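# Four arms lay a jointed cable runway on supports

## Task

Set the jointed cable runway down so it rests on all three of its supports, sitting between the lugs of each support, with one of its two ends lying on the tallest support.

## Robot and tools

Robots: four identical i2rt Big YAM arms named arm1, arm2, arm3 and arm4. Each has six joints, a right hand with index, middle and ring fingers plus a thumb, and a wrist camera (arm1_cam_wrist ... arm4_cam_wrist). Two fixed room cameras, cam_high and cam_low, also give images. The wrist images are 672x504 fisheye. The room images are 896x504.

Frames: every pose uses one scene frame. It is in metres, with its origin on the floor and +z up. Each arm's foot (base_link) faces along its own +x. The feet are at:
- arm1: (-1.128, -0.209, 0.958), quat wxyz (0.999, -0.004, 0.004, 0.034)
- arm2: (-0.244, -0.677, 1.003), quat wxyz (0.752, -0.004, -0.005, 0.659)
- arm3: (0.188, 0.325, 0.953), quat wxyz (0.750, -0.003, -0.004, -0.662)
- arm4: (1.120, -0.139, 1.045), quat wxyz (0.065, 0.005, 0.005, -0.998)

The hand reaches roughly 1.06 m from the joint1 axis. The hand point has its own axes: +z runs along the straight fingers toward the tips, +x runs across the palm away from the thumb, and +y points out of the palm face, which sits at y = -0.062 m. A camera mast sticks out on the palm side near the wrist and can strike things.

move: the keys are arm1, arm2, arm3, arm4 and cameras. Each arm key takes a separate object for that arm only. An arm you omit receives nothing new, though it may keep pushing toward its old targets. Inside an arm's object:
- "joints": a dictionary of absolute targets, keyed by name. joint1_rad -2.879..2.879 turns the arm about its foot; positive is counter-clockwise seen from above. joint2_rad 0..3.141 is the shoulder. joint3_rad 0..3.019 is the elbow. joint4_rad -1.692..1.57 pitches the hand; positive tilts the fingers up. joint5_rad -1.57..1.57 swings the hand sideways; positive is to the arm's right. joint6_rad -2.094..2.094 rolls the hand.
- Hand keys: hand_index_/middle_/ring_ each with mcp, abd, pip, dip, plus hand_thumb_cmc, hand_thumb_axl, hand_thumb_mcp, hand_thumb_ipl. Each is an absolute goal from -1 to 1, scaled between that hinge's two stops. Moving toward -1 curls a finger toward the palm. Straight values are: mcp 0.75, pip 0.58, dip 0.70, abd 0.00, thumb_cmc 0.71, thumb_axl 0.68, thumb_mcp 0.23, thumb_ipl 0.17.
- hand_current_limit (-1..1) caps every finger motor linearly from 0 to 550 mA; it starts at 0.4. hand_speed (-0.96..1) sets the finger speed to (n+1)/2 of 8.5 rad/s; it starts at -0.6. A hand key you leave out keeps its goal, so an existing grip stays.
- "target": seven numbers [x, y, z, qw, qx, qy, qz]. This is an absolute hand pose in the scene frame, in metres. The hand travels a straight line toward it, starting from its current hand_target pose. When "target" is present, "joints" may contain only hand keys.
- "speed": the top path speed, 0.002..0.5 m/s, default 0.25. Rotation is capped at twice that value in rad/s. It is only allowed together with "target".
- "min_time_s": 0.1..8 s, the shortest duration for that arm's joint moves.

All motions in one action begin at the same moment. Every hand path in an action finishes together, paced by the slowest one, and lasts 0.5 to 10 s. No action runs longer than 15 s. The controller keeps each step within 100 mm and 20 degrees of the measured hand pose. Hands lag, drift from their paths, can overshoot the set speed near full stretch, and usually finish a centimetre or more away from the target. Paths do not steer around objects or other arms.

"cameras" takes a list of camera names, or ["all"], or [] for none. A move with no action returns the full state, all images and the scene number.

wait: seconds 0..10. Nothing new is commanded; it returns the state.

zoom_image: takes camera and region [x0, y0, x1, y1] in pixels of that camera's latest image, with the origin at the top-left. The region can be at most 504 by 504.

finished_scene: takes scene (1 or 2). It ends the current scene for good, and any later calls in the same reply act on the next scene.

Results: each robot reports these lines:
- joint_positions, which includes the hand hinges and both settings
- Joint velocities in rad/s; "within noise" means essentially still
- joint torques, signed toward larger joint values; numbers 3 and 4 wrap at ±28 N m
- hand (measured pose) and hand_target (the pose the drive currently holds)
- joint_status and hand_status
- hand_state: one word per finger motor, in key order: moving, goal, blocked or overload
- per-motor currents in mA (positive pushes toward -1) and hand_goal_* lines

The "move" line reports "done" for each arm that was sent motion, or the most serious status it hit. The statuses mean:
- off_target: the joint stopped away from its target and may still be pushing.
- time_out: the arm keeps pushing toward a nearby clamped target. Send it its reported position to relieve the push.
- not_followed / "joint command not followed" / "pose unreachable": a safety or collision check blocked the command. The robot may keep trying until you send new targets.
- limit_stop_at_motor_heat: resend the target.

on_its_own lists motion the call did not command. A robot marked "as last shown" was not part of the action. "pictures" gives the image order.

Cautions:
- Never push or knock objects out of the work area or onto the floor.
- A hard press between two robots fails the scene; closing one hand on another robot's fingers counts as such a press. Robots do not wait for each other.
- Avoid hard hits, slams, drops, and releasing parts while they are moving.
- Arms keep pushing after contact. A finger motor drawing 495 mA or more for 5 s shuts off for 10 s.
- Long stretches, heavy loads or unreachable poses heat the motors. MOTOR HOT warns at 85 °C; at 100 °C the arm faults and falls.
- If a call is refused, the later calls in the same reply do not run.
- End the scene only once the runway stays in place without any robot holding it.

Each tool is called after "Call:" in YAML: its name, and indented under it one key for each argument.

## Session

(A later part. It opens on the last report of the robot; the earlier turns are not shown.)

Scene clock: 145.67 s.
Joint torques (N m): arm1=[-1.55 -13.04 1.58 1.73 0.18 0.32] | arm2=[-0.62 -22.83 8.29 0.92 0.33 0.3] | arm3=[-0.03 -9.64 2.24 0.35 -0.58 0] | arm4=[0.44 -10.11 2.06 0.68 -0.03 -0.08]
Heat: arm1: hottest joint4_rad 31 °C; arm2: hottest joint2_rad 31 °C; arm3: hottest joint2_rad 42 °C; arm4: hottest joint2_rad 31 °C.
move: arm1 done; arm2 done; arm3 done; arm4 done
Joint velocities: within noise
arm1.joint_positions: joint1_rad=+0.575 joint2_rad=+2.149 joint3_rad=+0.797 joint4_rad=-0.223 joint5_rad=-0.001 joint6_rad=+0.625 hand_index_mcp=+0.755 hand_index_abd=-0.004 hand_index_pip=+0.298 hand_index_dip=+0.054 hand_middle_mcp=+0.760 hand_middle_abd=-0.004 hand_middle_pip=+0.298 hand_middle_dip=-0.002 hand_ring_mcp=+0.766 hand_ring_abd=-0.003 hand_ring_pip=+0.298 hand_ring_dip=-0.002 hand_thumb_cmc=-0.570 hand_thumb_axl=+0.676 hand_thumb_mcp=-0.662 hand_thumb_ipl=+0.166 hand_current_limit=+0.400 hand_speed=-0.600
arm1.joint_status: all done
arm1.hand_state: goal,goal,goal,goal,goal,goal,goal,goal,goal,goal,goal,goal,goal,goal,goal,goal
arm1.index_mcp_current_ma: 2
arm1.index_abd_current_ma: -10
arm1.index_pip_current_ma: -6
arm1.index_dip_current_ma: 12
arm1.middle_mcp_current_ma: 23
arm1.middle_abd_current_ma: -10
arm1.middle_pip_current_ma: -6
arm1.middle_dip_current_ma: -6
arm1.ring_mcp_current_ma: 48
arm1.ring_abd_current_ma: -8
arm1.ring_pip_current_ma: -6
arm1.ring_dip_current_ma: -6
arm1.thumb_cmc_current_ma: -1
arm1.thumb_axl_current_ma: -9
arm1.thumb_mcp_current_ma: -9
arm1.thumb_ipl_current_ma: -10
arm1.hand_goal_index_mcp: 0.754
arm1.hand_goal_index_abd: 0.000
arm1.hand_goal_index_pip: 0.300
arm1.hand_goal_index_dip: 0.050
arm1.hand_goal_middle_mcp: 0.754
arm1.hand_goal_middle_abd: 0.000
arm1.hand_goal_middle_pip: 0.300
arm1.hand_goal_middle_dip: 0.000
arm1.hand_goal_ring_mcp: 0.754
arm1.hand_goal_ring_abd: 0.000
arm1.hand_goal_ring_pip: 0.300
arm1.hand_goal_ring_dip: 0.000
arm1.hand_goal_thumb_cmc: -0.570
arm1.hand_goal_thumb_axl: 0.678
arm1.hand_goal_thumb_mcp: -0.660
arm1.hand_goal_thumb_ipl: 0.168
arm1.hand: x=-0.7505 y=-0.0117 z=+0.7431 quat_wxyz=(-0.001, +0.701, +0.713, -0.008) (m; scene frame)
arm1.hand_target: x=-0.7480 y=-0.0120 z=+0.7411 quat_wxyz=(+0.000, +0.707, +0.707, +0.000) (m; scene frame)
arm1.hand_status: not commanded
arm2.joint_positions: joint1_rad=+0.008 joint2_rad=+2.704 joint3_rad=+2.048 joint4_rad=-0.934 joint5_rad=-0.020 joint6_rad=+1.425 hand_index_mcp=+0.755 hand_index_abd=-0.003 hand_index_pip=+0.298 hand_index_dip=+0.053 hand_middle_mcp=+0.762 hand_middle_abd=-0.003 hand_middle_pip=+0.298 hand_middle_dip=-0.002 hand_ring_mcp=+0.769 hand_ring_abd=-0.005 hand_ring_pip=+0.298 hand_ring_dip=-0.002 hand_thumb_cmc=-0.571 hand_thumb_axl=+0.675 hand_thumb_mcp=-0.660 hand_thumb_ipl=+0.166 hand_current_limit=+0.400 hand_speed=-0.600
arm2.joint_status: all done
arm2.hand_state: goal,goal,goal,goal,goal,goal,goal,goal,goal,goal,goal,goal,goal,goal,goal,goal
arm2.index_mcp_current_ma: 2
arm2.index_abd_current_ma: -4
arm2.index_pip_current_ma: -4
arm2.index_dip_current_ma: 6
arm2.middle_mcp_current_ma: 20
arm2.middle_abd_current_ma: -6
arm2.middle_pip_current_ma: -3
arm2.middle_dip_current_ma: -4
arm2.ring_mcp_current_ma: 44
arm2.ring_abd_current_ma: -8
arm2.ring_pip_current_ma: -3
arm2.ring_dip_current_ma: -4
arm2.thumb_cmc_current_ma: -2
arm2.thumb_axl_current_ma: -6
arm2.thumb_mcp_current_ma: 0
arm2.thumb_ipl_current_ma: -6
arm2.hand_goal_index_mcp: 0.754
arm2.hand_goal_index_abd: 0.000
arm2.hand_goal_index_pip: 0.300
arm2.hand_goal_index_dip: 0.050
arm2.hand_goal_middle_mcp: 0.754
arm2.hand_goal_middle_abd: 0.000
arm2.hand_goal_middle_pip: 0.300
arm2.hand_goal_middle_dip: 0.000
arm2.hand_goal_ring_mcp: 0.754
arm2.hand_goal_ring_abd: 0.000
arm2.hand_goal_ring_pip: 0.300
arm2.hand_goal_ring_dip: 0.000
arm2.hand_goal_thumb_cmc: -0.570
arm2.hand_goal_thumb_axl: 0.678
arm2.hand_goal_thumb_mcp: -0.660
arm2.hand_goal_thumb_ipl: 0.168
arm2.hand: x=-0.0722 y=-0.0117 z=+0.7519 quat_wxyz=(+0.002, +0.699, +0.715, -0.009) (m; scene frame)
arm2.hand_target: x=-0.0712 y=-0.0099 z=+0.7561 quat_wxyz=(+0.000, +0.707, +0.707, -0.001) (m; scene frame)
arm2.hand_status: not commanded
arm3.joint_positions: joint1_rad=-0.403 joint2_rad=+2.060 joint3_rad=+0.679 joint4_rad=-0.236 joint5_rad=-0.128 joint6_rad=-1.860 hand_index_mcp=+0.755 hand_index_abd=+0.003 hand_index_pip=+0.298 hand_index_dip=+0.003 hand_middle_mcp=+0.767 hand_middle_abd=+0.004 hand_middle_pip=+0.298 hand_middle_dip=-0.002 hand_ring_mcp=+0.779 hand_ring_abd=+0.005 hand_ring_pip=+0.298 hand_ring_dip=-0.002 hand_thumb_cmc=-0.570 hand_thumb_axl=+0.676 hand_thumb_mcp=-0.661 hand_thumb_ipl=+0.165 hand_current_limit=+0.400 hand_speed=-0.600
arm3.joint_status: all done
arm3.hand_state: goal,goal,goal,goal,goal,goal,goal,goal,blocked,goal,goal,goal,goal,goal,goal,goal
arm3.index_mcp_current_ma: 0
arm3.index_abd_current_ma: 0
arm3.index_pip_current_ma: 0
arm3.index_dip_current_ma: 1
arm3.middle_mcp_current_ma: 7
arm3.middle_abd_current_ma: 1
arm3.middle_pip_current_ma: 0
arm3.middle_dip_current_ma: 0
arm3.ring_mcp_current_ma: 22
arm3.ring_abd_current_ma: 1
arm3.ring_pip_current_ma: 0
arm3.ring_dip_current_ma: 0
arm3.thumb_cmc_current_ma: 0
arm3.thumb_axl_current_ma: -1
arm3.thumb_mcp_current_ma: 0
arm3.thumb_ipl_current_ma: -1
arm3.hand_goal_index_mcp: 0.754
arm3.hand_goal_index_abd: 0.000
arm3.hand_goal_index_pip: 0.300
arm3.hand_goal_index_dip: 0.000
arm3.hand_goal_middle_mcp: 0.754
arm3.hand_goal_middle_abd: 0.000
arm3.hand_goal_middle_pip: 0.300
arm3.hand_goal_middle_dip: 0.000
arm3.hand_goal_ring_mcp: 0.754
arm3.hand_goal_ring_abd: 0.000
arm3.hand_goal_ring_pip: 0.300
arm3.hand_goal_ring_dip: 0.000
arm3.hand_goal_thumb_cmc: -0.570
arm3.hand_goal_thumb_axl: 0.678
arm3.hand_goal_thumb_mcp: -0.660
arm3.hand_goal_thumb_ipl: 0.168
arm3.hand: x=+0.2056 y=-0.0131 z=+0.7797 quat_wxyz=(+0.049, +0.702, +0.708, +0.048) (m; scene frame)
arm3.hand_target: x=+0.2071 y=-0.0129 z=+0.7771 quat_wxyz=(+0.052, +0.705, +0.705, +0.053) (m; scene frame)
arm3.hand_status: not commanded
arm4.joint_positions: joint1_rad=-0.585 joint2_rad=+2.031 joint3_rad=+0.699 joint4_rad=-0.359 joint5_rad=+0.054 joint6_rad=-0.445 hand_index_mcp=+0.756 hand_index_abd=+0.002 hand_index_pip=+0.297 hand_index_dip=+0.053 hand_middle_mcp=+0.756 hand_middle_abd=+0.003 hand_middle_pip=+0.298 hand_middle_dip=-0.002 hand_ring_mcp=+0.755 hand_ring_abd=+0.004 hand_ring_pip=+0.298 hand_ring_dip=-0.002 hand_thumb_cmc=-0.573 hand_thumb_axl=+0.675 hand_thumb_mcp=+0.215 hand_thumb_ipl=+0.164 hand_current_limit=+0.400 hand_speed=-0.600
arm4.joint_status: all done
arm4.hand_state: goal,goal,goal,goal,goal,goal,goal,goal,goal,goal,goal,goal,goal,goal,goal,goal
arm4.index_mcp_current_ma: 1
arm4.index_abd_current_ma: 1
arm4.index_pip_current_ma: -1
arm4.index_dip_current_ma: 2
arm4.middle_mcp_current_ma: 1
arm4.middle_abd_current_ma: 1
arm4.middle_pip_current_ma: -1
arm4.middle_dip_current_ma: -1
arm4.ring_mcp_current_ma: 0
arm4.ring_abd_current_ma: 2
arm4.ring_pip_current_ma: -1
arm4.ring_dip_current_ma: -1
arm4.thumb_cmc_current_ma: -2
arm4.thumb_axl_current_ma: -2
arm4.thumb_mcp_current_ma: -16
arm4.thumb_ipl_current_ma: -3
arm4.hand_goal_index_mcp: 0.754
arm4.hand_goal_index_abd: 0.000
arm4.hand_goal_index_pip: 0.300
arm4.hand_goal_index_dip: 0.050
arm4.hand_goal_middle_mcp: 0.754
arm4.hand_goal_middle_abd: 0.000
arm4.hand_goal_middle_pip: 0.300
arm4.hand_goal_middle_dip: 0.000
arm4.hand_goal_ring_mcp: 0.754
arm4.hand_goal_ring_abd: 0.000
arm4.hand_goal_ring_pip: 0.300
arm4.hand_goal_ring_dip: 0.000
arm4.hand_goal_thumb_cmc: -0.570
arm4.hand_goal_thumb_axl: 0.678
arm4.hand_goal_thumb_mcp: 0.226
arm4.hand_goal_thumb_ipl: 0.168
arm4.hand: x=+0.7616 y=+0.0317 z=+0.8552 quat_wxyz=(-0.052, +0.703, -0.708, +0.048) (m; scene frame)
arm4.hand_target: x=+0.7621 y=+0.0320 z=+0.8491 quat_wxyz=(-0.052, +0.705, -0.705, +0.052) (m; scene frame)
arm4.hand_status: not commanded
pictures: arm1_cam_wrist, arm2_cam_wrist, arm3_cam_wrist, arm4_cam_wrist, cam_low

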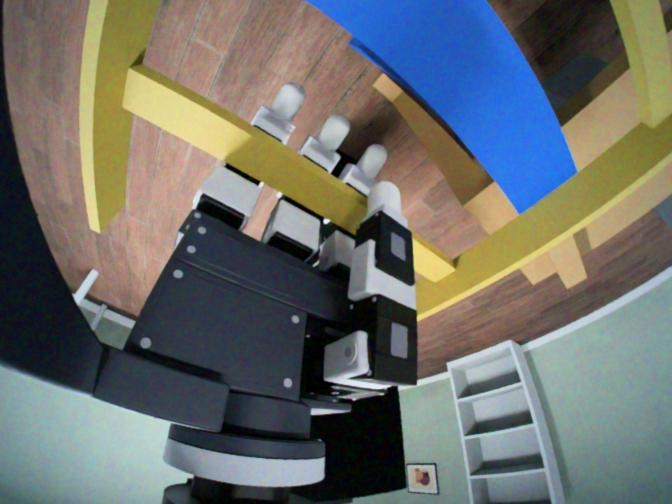

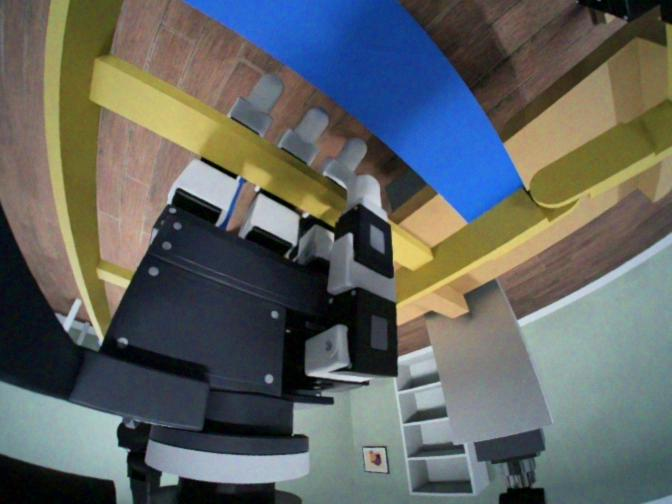

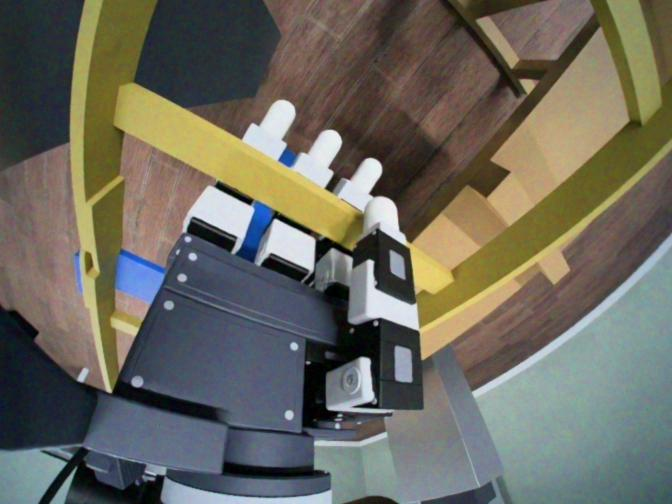

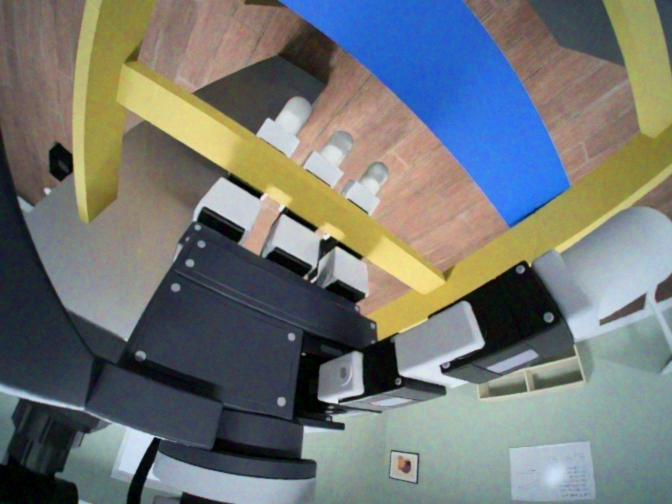

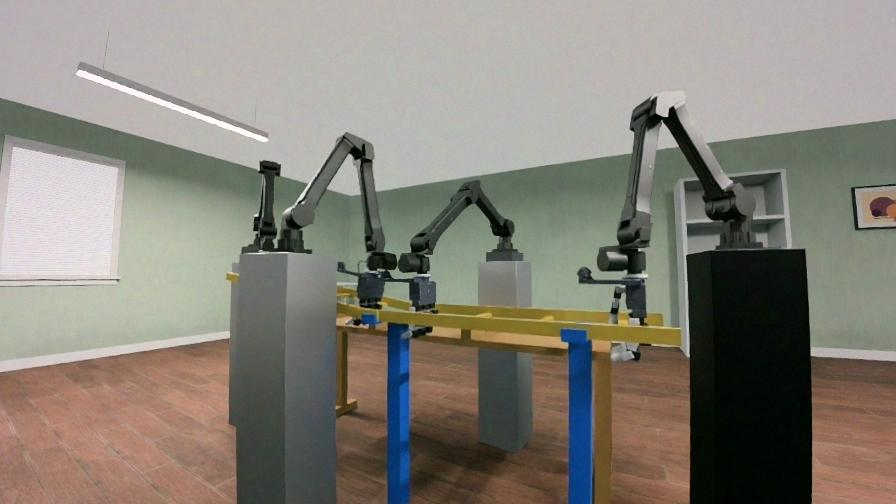

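Call:
move:
  arm1: {"joints": {"hand_thumb_mcp": 0.226, "hand_index_pip": 0.577, "hand_middle_pip": 0.577, "hand_ring_pip": 0.577, "hand_index_dip": 0.696, "hand_middle_dip": 0.696, "hand_ring_dip": 0.696}}
  arm2: {"joints": {"hand_thumb_mcp": 0.226, "hand_index_pip": 0.577, "hand_middle_pip": 0.577, "hand_ring_pip": 0.577, "hand_index_dip": 0.696, "hand_middle_dip": 0.696, "hand_ring_dip": 0.696}}
  arm3: {"joints": {"hand_thumb_mcp": 0.226, "hand_index_pip": 0.577, "hand_middle_pip": 0.577, "hand_ring_pip": 0.577, "hand_index_dip": 0.696, "hand_middle_dip": 0.696, "hand_ring_dip": 0.696}}
  arm4: {"joints": {"hand_index_pip": 0.577, "hand_middle_pip": 0.577, "hand_ring_pip": 0.577, "hand_index_dip": 0.696, "hand_middle_dip": 0.696, "hand_ring_dip": 0.696}}

Call:
move:
  arm1: {"target": [-0.760, -0.012, 0.780, 0, 0.7071, 0.7071, 0], "speed": 0.06, "joints": {"hand_thumb_cmc": 0.714}}
  arm2: {"target": [-0.083, -0.011, 0.790, 0, 0.7071, 0.7071, 0], "speed": 0.06, "joints": {"hand_thumb_cmc": 0.714}}
  arm3: {"target": [0.195, -0.013, 0.815, 0.0524, 0.7052, 0.7052, 0.0524], "speed": 0.06, "joints": {"hand_thumb_cmc": 0.714}}
  arm4: {"target": [0.764, 0.032, 0.890, -0.0524, 0.7052, -0.7052, 0.0524], "speed": 0.06, "joints": {"hand_thumb_cmc": 0.714}}
  cameras: ["all"]

Scene clock: 147.57 s.
Joint torques (N m): arm1=[-1.61 -13.1 1.59 1.74 0.19 0.32] | arm2=[-0.62 -22.71 8.29 0.9 0.34 0.29] | arm3=[-0.15 -9.58 2.29 0.31 -0.6 0] | arm4=[0.5 -10.29 2.07 0.65 -0.02 -0.08]
Heat: arm1: hottest joint4_rad 31 °C; arm2: hottest joint2_rad 31 °C; arm3: hottest joint2_rad 41 °C; arm4: hottest joint2_rad 31 °C.
move: arm1 done; arm2 done; arm3 done; arm4 done
Joint velocities: within noise
arm1.joint_positions: joint1_rad=+0.575 joint2_rad=+2.149 joint3_rad=+0.797 joint4_rad=-0.223 joint5_rad=-0.002 joint6_rad=+0.625 hand_index_mcp=+0.755 hand_index_abd=-0.004 hand_index_pip=+0.575 hand_index_dip=+0.693 hand_middle_mcp=+0.759 hand_middle_abd=-0.003 hand_middle_pip=+0.575 hand_middle_dip=+0.693 hand_ring_mcp=+0.765 hand_ring_abd=-0.003 hand_ring_pip=+0.575 hand_ring_dip=+0.694 hand_thumb_cmc=-0.570 hand_thumb_axl=+0.676 hand_thumb_mcp=+0.214 hand_thumb_ipl=+0.166 hand_current_limit=+0.400 hand_speed=-0.600
arm1.joint_status: all done
arm1.hand_state: goal,goal,goal,goal,goal,goal,goal,goal,goal,goal,goal,goal,goal,goal,goal,goal
arm1.index_mcp_current_ma: 2
arm1.index_abd_current_ma: -10
arm1.index_pip_current_ma: -10
arm1.index_dip_current_ma: -9
arm1.middle_mcp_current_ma: 17
arm1.middle_abd_current_ma: -10
arm1.middle_pip_current_ma: -10
arm1.middle_dip_current_ma: -8
arm1.ring_mcp_current_ma: 42
arm1.ring_abd_current_ma: -8
arm1.ring_pip_current_ma: -10
arm1.ring_dip_current_ma: -8
arm1.thumb_cmc_current_ma: -1
arm1.thumb_axl_current_ma: -9
arm1.thumb_mcp_current_ma: -57
arm1.thumb_ipl_current_ma: -10
arm1.hand_goal_index_mcp: 0.754
arm1.hand_goal_index_abd: 0.000
arm1.hand_goal_index_pip: 0.578
arm1.hand_goal_index_dip: 0.696
arm1.hand_goal_middle_mcp: 0.754
arm1.hand_goal_middle_abd: 0.000
arm1.hand_goal_middle_pip: 0.578
arm1.hand_goal_middle_dip: 0.696
arm1.hand_goal_ring_mcp: 0.754
arm1.hand_goal_ring_abd: 0.000
arm1.hand_goal_ring_pip: 0.578
arm1.hand_goal_ring_dip: 0.696
arm1.hand_goal_thumb_cmc: -0.570
arm1.hand_goal_thumb_axl: 0.678
arm1.hand_goal_thumb_mcp: 0.226
arm1.hand_goal_thumb_ipl: 0.168
arm1.hand: x=-0.7506 y=-0.0116 z=+0.7430 quat_wxyz=(-0.001, +0.701, +0.713, -0.008) (m; scene frame)
arm1.hand_target: x=-0.7480 y=-0.0119 z=+0.7411 quat_wxyz=(+0.000, +0.707, +0.707, +0.000) (m; scene frame)
arm1.hand_status: not commanded
arm2.joint_positions: joint1_rad=+0.008 joint2_rad=+2.704 joint3_rad=+2.048 joint4_rad=-0.934 joint5_rad=-0.020 joint6_rad=+1.425 hand_index_mcp=+0.755 hand_index_abd=-0.003 hand_index_pip=+0.575 hand_index_dip=+0.693 hand_middle_mcp=+0.760 hand_middle_abd=-0.003 hand_middle_pip=+0.575 hand_middle_dip=+0.693 hand_ring_mcp=+0.768 hand_ring_abd=-0.004 hand_ring_pip=+0.575 hand_ring_dip=+0.693 hand_thumb_cmc=-0.571 hand_thumb_axl=+0.676 hand_thumb_mcp=+0.214 hand_thumb_ipl=+0.166 hand_current_limit=+0.400 hand_speed=-0.600
arm2.joint_status: all done
arm2.hand_state: goal,goal,goal,goal,goal,goal,goal,goal,goal,goal,goal,goal,goal,goal,goal,goal
arm2.index_mcp_current_ma: 2
arm2.index_abd_current_ma: -4
arm2.index_pip_current_ma: -6
arm2.index_dip_current_ma: -5
arm2.middle_mcp_current_ma: 15
arm2.middle_abd_current_ma: -6
arm2.middle_pip_current_ma: -6
arm2.middle_dip_current_ma: -6
arm2.ring_mcp_current_ma: 38
arm2.ring_abd_current_ma: -8
arm2.ring_pip_current_ma: -6
arm2.ring_dip_current_ma: -5
arm2.thumb_cmc_current_ma: -2
arm2.thumb_axl_current_ma: -6
arm2.thumb_mcp_current_ma: -42
arm2.thumb_ipl_current_ma: -6
arm2.hand_goal_index_mcp: 0.754
arm2.hand_goal_index_abd: 0.000
arm2.hand_goal_index_pip: 0.578
arm2.hand_goal_index_dip: 0.696
arm2.hand_goal_middle_mcp: 0.754
arm2.hand_goal_middle_abd: 0.000
arm2.hand_goal_middle_pip: 0.578
arm2.hand_goal_middle_dip: 0.696
arm2.hand_goal_ring_mcp: 0.754
arm2.hand_goal_ring_abd: 0.000
arm2.hand_goal_ring_pip: 0.578
arm2.hand_goal_ring_dip: 0.696
arm2.hand_goal_thumb_cmc: -0.570
arm2.hand_goal_thumb_axl: 0.678
arm2.hand_goal_thumb_mcp: 0.226
arm2.hand_goal_thumb_ipl: 0.168
arm2.hand: x=-0.0722 y=-0.0117 z=+0.7519 quat_wxyz=(+0.002, +0.699, +0.715, -0.009) (m; scene frame)
arm2.hand_target: x=-0.0711 y=-0.0099 z=+0.7561 quat_wxyz=(+0.000, +0.707, +0.707, -0.001) (m; scene frame)
arm2.hand_status: not commanded
arm3.joint_positions: joint1_rad=-0.403 joint2_rad=+2.060 joint3_rad=+0.679 joint4_rad=-0.236 joint5_rad=-0.128 joint6_rad=-1.860 hand_index_mcp=+0.755 hand_index_abd=+0.003 hand_index_pip=+0.575 hand_index_dip=+0.694 hand_middle_mcp=+0.766 hand_middle_abd=+0.004 hand_middle_pip=+0.575 hand_middle_dip=+0.693 hand_ring_mcp=+0.779 hand_ring_abd=+0.005 hand_ring_pip=+0.575 hand_ring_dip=+0.693 hand_thumb_cmc=-0.570 hand_thumb_axl=+0.676 hand_thumb_mcp=+0.214 hand_thumb_ipl=+0.165 hand_current_limit=+0.400 hand_speed=-0.600
arm3.joint_status: all done
arm3.hand_state: goal,goal,goal,goal,goal,goal,goal,goal,blocked,goal,goal,goal,goal,goal,goal,goal
arm3.index_mcp_current_ma: 0
arm3.index_abd_current_ma: 0
arm3.index_pip_current_ma: 0
arm3.index_dip_current_ma: 0
arm3.middle_mcp_current_ma: 7
arm3.middle_abd_current_ma: 1
arm3.middle_pip_current_ma: 0
arm3.middle_dip_current_ma: -1
arm3.ring_mcp_current_ma: 21
arm3.ring_abd_current_ma: 1
arm3.ring_pip_current_ma: 0
arm3.ring_dip_current_ma: -1
arm3.thumb_cmc_current_ma: 0
arm3.thumb_axl_current_ma: -1
arm3.thumb_mcp_current_ma: -8
arm3.thumb_ipl_current_ma: -1
arm3.hand_goal_index_mcp: 0.754
arm3.hand_goal_index_abd: 0.000
arm3.hand_goal_index_pip: 0.578
arm3.hand_goal_index_dip: 0.696
arm3.hand_goal_middle_mcp: 0.754
arm3.hand_goal_middle_abd: 0.000
arm3.hand_goal_middle_pip: 0.578
arm3.hand_goal_middle_dip: 0.696
arm3.hand_goal_ring_mcp: 0.754
arm3.hand_goal_ring_abd: 0.000
arm3.hand_goal_ring_pip: 0.578
arm3.hand_goal_ring_dip: 0.696
arm3.hand_goal_thumb_cmc: -0.570
arm3.hand_goal_thumb_axl: 0.678
arm3.hand_goal_thumb_mcp: 0.226
arm3.hand_goal_thumb_ipl: 0.168
arm3.hand: x=+0.2056 y=-0.0131 z=+0.7797 quat_wxyz=(+0.049, +0.702, +0.708, +0.048) (m; scene frame)
arm3.hand_target: x=+0.2071 y=-0.0129 z=+0.7771 quat_wxyz=(+0.052, +0.705, +0.705, +0.053) (m; scene frame)
arm3.hand_status: not commanded
arm4.joint_positions: joint1_rad=-0.585 joint2_rad=+2.031 joint3_rad=+0.699 joint4_rad=-0.359 joint5_rad=+0.054 joint6_rad=-0.445 hand_index_mcp=+0.756 hand_index_abd=+0.002 hand_index_pip=+0.574 hand_index_dip=+0.693 hand_middle_mcp=+0.755 hand_middle_abd=+0.003 hand_middle_pip=+0.574 hand_middle_dip=+0.693 hand_ring_mcp=+0.754 hand_ring_abd=+0.004 hand_ring_pip=+0.574 hand_ring_dip=+0.693 hand_thumb_cmc=-0.573 hand_thumb_axl=+0.675 hand_thumb_mcp=+0.215 hand_thumb_ipl=+0.164 hand_current_limit=+0.400 hand_speed=-0.600
arm4.joint_status: all done
arm4.hand_state: goal,goal,goal,goal,goal,goal,goal,goal,goal,goal,goal,goal,goal,goal,goal,goal
arm4.index_mcp_current_ma: 1
arm4.index_abd_current_ma: 1
arm4.index_pip_current_ma: -3
arm4.index_dip_current_ma: -1
arm4.middle_mcp_current_ma: 0
arm4.middle_abd_current_ma: 1
arm4.middle_pip_current_ma: -2
arm4.middle_dip_current_ma: -2
arm4.ring_mcp_current_ma: 0
arm4.ring_abd_current_ma: 2
arm4.ring_pip_current_ma: -2
arm4.ring_dip_current_ma: -1
arm4.thumb_cmc_current_ma: -2
arm4.thumb_axl_current_ma: -2
arm4.thumb_mcp_current_ma: -16
arm4.thumb_ipl_current_ma: -3
arm4.hand_goal_index_mcp: 0.754
arm4.hand_goal_index_abd: 0.000
arm4.hand_goal_index_pip: 0.578
arm4.hand_goal_index_dip: 0.696
arm4.hand_goal_middle_mcp: 0.754
arm4.hand_goal_middle_abd: 0.000
arm4.hand_goal_middle_pip: 0.578
arm4.hand_goal_middle_dip: 0.696
arm4.hand_goal_ring_mcp: 0.754
arm4.hand_goal_ring_abd: 0.000
arm4.hand_goal_ring_pip: 0.578
arm4.hand_goal_ring_dip: 0.696
arm4.hand_goal_thumb_cmc: -0.570
arm4.hand_goal_thumb_axl: 0.678
arm4.hand_goal_thumb_mcp: 0.226
arm4.hand_goal_thumb_ipl: 0.168
arm4.hand: x=+0.7616 y=+0.0317 z=+0.8552 quat_wxyz=(-0.052, +0.703, -0.708, +0.048) (m; scene frame)
arm4.hand_target: x=+0.7621 y=+0.0320 z=+0.8491 quat_wxyz=(-0.052, +0.705, -0.705, +0.052) (m; scene frame)
arm4.hand_status: not commanded
pictures: none

Scene clock: 148.97 s.
Joint torques (N m): arm1=[-0.91 -14.15 1.42 0.18 0.23 0.25] | arm2=[0.26 -22.3 8.14 -0.23 0.14 0.26] | arm3=[-0.73 -10.99 2.58 -0.12 -0.31 -0.24] | arm4=[0.15 -12.1 1.58 0.23 0.11 -0.05]
Heat: arm1: hottest joint4_rad 31 °C; arm2: hottest joint2_rad 31 °C; arm3: hottest joint2_rad 41 °C; arm4: hottest joint2_rad 31 °C.
move: arm1 done; arm2 done; arm3 done; arm4 done
Joint velocities: within noise
arm1.joint_positions: joint1_rad=+0.584 joint2_rad=+2.044 joint3_rad=+0.751 joint4_rad=-0.263 joint5_rad=-0.002 joint6_rad=+0.650 hand_index_mcp=+0.754 hand_index_abd=-0.003 hand_index_pip=+0.575 hand_index_dip=+0.693 hand_middle_mcp=+0.755 hand_middle_abd=-0.003 hand_middle_pip=+0.575 hand_middle_dip=+0.693 hand_ring_mcp=+0.755 hand_ring_abd=-0.002 hand_ring_pip=+0.575 hand_ring_dip=+0.694 hand_thumb_cmc=+0.712 hand_thumb_axl=+0.676 hand_thumb_mcp=+0.214 hand_thumb_ipl=+0.166 hand_current_limit=+0.400 hand_speed=-0.600
arm1.joint_status: all done
arm1.hand_state: goal,goal,goal,goal,goal,goal,goal,goal,goal,goal,goal,goal,goal,goal,goal,goal
arm1.index_mcp_current_ma: 1
arm1.index_abd_current_ma: -10
arm1.index_pip_current_ma: -9
arm1.index_dip_current_ma: -9
arm1.middle_mcp_current_ma: 3
arm1.middle_abd_current_ma: -9
arm1.middle_pip_current_ma: -10
arm1.middle_dip_current_ma: -8
arm1.ring_mcp_current_ma: 4
arm1.ring_abd_current_ma: -7
arm1.ring_pip_current_ma: -9
arm1.ring_dip_current_ma: -7
arm1.thumb_cmc_current_ma: -7
arm1.thumb_axl_current_ma: -8
arm1.thumb_mcp_current_ma: -57
arm1.thumb_ipl_current_ma: -10
arm1.hand_goal_index_mcp: 0.754
arm1.hand_goal_index_abd: 0.000
arm1.hand_goal_index_pip: 0.578
arm1.hand_goal_index_dip: 0.696
arm1.hand_goal_middle_mcp: 0.754
arm1.hand_goal_middle_abd: 0.000
arm1.hand_goal_middle_pip: 0.578
arm1.hand_goal_middle_dip: 0.696
arm1.hand_goal_ring_mcp: 0.754
arm1.hand_goal_ring_abd: 0.000
arm1.hand_goal_ring_pip: 0.578
arm1.hand_goal_ring_dip: 0.696
arm1.hand_goal_thumb_cmc: 0.714
arm1.hand_goal_thumb_axl: 0.678
arm1.hand_goal_thumb_mcp: 0.226
arm1.hand_goal_thumb_ipl: 0.168
arm1.hand: x=-0.7562 y=-0.0125 z=+0.7759 quat_wxyz=(+0.000, +0.706, +0.708, +0.002) (m; scene frame)
arm1.hand_target: x=-0.7600 y=-0.0120 z=+0.7799 quat_wxyz=(+0.000, +0.707, +0.707, +0.000) (m; scene frame)
arm1.hand_status: done (0.006 m and 0.2 deg from the pose sent, 0.038 m and 1.4 deg at the start)
arm2.joint_positions: joint1_rad=+0.013 joint2_rad=+2.629 joint3_rad=+2.005 joint4_rad=-0.933 joint5_rad=-0.016 joint6_rad=+1.445 hand_index_mcp=+0.755 hand_index_abd=-0.003 hand_index_pip=+0.575 hand_index_dip=+0.693 hand_middle_mcp=+0.755 hand_middle_abd=-0.003 hand_middle_pip=+0.575 hand_middle_dip=+0.693 hand_ring_mcp=+0.758 hand_ring_abd=-0.003 hand_ring_pip=+0.576 hand_ring_dip=+0.693 hand_thumb_cmc=+0.712 hand_thumb_axl=+0.676 hand_thumb_mcp=+0.214 hand_thumb_ipl=+0.166 hand_current_limit=+0.400 hand_speed=-0.600
arm2.joint_status: all done
arm2.hand_state: goal,goal,goal,goal,goal,goal,goal,goal,goal,goal,goal,goal,goal,goal,goal,goal
arm2.index_mcp_current_ma: 2
arm2.index_abd_current_ma: -4
arm2.index_pip_current_ma: -6
arm2.index_dip_current_ma: -5
arm2.middle_mcp_current_ma: 2
arm2.middle_abd_current_ma: -5
arm2.middle_pip_current_ma: -6
arm2.middle_dip_current_ma: -6
arm2.ring_mcp_current_ma: 8
arm2.ring_abd_current_ma: -5
arm2.ring_pip_current_ma: -4
arm2.ring_dip_current_ma: -5
arm2.thumb_cmc_current_ma: -5
arm2.thumb_axl_current_ma: -5
arm2.thumb_mcp_current_ma: -42
arm2.thumb_ipl_current_ma: -6
arm2.hand_goal_index_mcp: 0.754
arm2.hand_goal_index_abd: 0.000
arm2.hand_goal_index_pip: 0.578
arm2.hand_goal_index_dip: 0.696
arm2.hand_goal_middle_mcp: 0.754
arm2.hand_goal_middle_abd: 0.000
arm2.hand_goal_middle_pip: 0.578
arm2.hand_goal_middle_dip: 0.696
arm2.hand_goal_ring_mcp: 0.754
arm2.hand_goal_ring_abd: 0.000
arm2.hand_goal_ring_pip: 0.578
arm2.hand_goal_ring_dip: 0.696
arm2.hand_goal_thumb_cmc: 0.714
arm2.hand_goal_thumb_axl: 0.678
arm2.hand_goal_thumb_mcp: 0.226
arm2.hand_goal_thumb_ipl: 0.168
arm2.hand: x=-0.0745 y=-0.0055 z=+0.7895 quat_wxyz=(-0.006, +0.705, +0.709, +0.005) (m; scene frame)
arm2.hand_target: x=-0.0829 y=-0.0110 z=+0.7898 quat_wxyz=(+0.000, +0.707, +0.707, +0.000) (m; scene frame)
arm2.hand_status: done (0.010 m and 1.0 deg from the pose sent, 0.040 m and 1.7 deg at the start)
arm3.joint_positions: joint1_rad=-0.430 joint2_rad=+1.959 joint3_rad=+0.679 joint4_rad=-0.342 joint5_rad=-0.133 joint6_rad=-1.875 hand_index_mcp=+0.755 hand_index_abd=+0.003 hand_index_pip=+0.575 hand_index_dip=+0.694 hand_middle_mcp=+0.758 hand_middle_abd=+0.003 hand_middle_pip=+0.575 hand_middle_dip=+0.693 hand_ring_mcp=+0.757 hand_ring_abd=+0.003 hand_ring_pip=+0.576 hand_ring_dip=+0.693 hand_thumb_cmc=+0.713 hand_thumb_axl=+0.676 hand_thumb_mcp=+0.214 hand_thumb_ipl=+0.165 hand_current_limit=+0.400 hand_speed=-0.600
arm3.joint_status: all done
arm3.hand_state: goal,goal,goal,goal,goal,goal,goal,goal,goal,goal,goal,goal,goal,goal,goal,goal
arm3.index_mcp_current_ma: 0
arm3.index_abd_current_ma: 0
arm3.index_pip_current_ma: 0
arm3.index_dip_current_ma: 0
arm3.middle_mcp_current_ma: 1
arm3.middle_abd_current_ma: 0
arm3.middle_pip_current_ma: 0
arm3.middle_dip_current_ma: -1
arm3.ring_mcp_current_ma: 1
arm3.ring_abd_current_ma: 1
arm3.ring_pip_current_ma: 0
arm3.ring_dip_current_ma: -1
arm3.thumb_cmc_current_ma: 0
arm3.thumb_axl_current_ma: -1
arm3.thumb_mcp_current_ma: -8
arm3.thumb_ipl_current_ma: -1
arm3.hand_goal_index_mcp: 0.754
arm3.hand_goal_index_abd: 0.000
arm3.hand_goal_index_pip: 0.578
arm3.hand_goal_index_dip: 0.696
arm3.hand_goal_middle_mcp: 0.754
arm3.hand_goal_middle_abd: 0.000
arm3.hand_goal_middle_pip: 0.578
arm3.hand_goal_middle_dip: 0.696
arm3.hand_goal_ring_mcp: 0.754
arm3.hand_goal_ring_abd: 0.000
arm3.hand_goal_ring_pip: 0.578
arm3.hand_goal_ring_dip: 0.696
arm3.hand_goal_thumb_cmc: 0.714
arm3.hand_goal_thumb_axl: 0.678
arm3.hand_goal_thumb_mcp: 0.226
arm3.hand_goal_thumb_ipl: 0.168
arm3.hand: x=+0.1962 y=-0.0165 z=+0.8121 quat_wxyz=(+0.052, +0.707, +0.704, +0.051) (m; scene frame)
arm3.hand_target: x=+0.1951 y=-0.0129 z=+0.8149 quat_wxyz=(+0.052, +0.705, +0.705, +0.053) (m; scene frame)
arm3.hand_status: done (0.005 m and 0.3 deg from the pose sent, 0.037 m and 0.8 deg at the start)
arm4.joint_positions: joint1_rad=-0.585 joint2_rad=+1.927 joint3_rad=+0.693 joint4_rad=-0.462 joint5_rad=+0.053 joint6_rad=-0.451 hand_index_mcp=+0.754 hand_index_abd=+0.002 hand_index_pip=+0.574 hand_index_dip=+0.693 hand_middle_mcp=+0.753 hand_middle_abd=+0.003 hand_middle_pip=+0.574 hand_middle_dip=+0.693 hand_ring_mcp=+0.753 hand_ring_abd=+0.004 hand_ring_pip=+0.574 hand_ring_dip=+0.693 hand_thumb_cmc=+0.709 hand_thumb_axl=+0.675 hand_thumb_mcp=+0.215 hand_thumb_ipl=+0.164 hand_current_limit=+0.400 hand_speed=-0.600
arm4.joint_status: all done
arm4.hand_state: goal,goal,goal,goal,goal,goal,goal,goal,goal,goal,goal,goal,goal,goal,goal,goal
arm4.index_mcp_current_ma: 0
arm4.index_abd_current_ma: 1
arm4.index_pip_current_ma: -3
arm4.index_dip_current_ma: -1
arm4.middle_mcp_current_ma: 0
arm4.middle_abd_current_ma: 1
arm4.middle_pip_current_ma: -2
arm4.middle_dip_current_ma: -2
arm4.ring_mcp_current_ma: 0
arm4.ring_abd_current_ma: 2
arm4.ring_pip_current_ma: -2
arm4.ring_dip_current_ma: -1
arm4.thumb_cmc_current_ma: -4
arm4.thumb_axl_current_ma: -2
arm4.thumb_mcp_current_ma: -16
arm4.thumb_ipl_current_ma: -3
arm4.hand_goal_index_mcp: 0.754
arm4.hand_goal_index_abd: 0.000
arm4.hand_goal_index_pip: 0.578
arm4.hand_goal_index_dip: 0.696
arm4.hand_goal_middle_mcp: 0.754
arm4.hand_goal_middle_abd: 0.000
arm4.hand_goal_middle_pip: 0.578
arm4.hand_goal_middle_dip: 0.696
arm4.hand_goal_ring_mcp: 0.754
arm4.hand_goal_ring_abd: 0.000
arm4.hand_goal_ring_pip: 0.578
arm4.hand_goal_ring_dip: 0.696
arm4.hand_goal_thumb_cmc: 0.714
arm4.hand_goal_thumb_axl: 0.678
arm4.hand_goal_thumb_mcp: 0.226
arm4.hand_goal_thumb_ipl: 0.168
arm4.hand: x=+0.7602 y=+0.0313 z=+0.8876 quat_wxyz=(-0.052, +0.705, -0.706, +0.050) (m; scene frame)
arm4.hand_target: x=+0.7640 y=+0.0319 z=+0.8899 quat_wxyz=(-0.052, +0.705, -0.705, +0.052) (m; scene frame)
arm4.hand_status: done (0.005 m and 0.2 deg from the pose sent, 0.035 m and 0.7 deg at the start)
pictures: arm1_cam_wrist, arm2_cam_wrist, arm3_cam_wrist, arm4_cam_wrist, cam_high, cam_low

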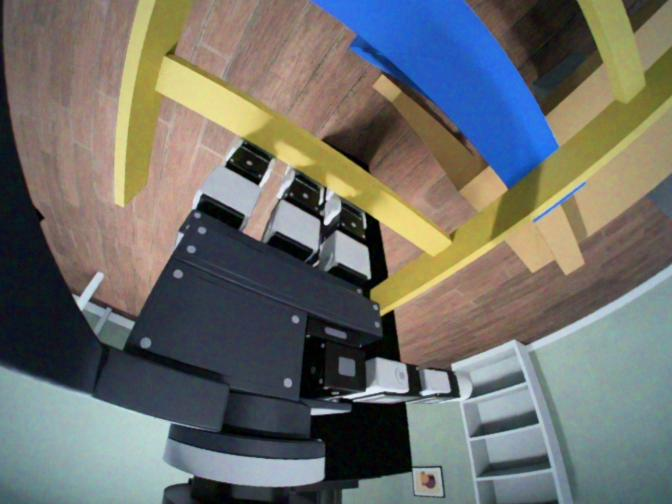

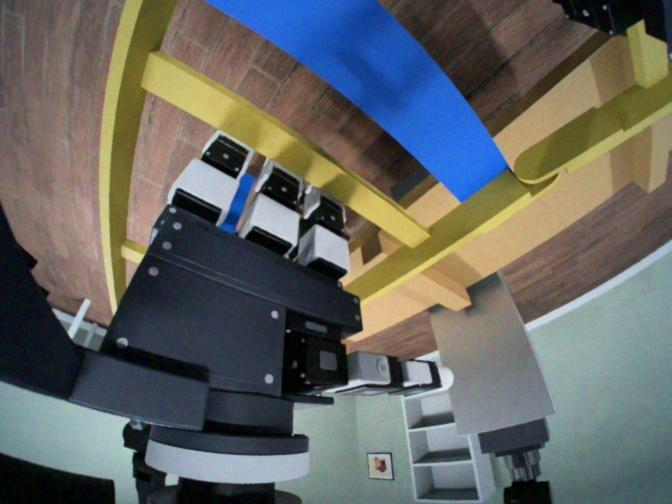

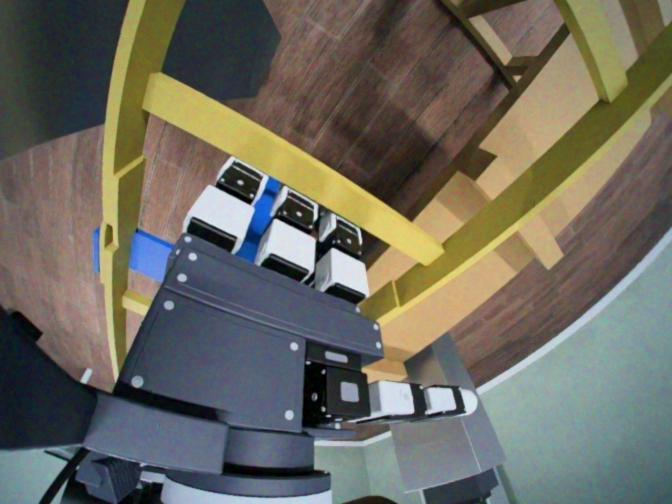

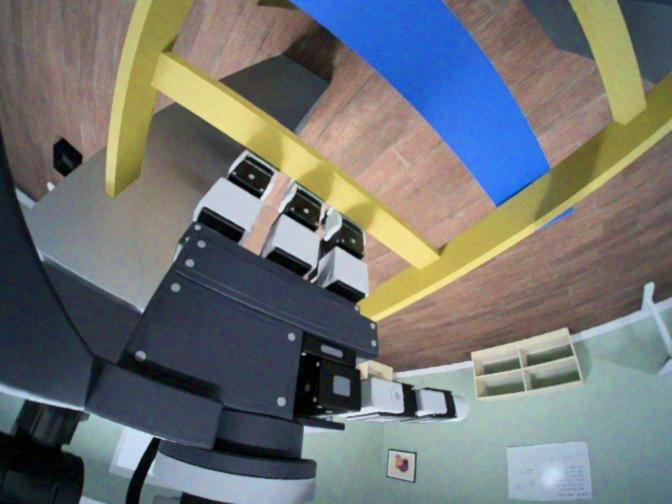

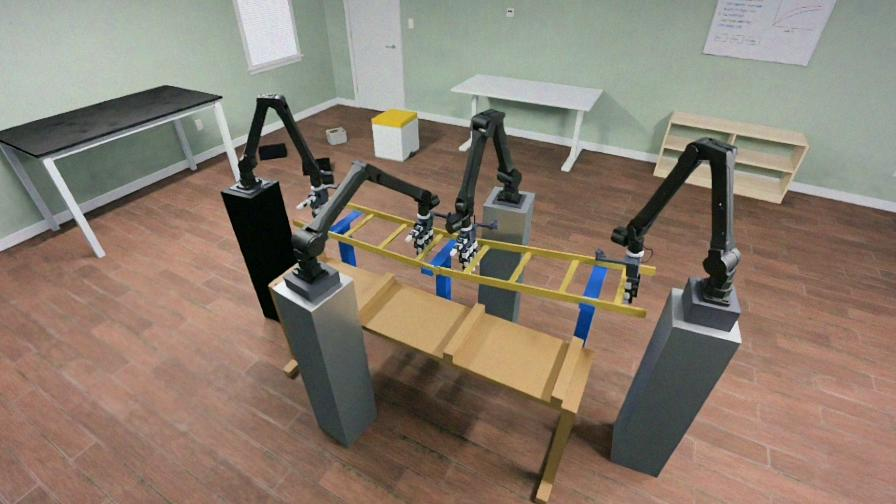

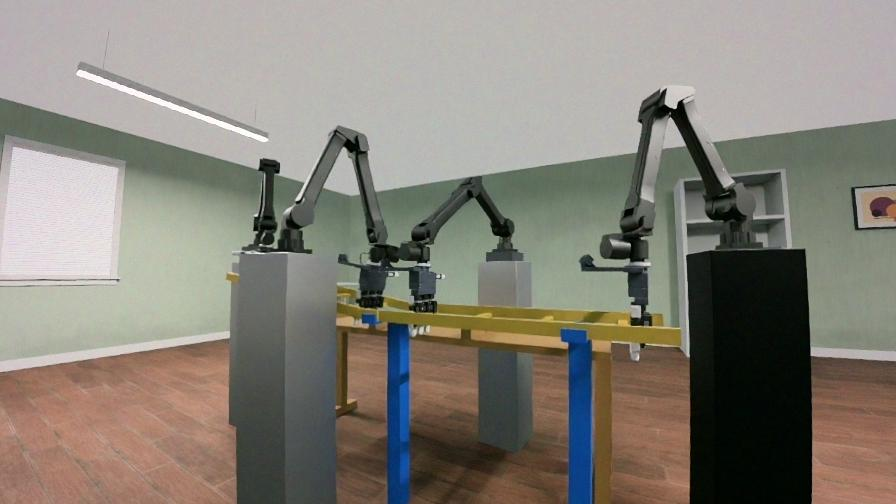

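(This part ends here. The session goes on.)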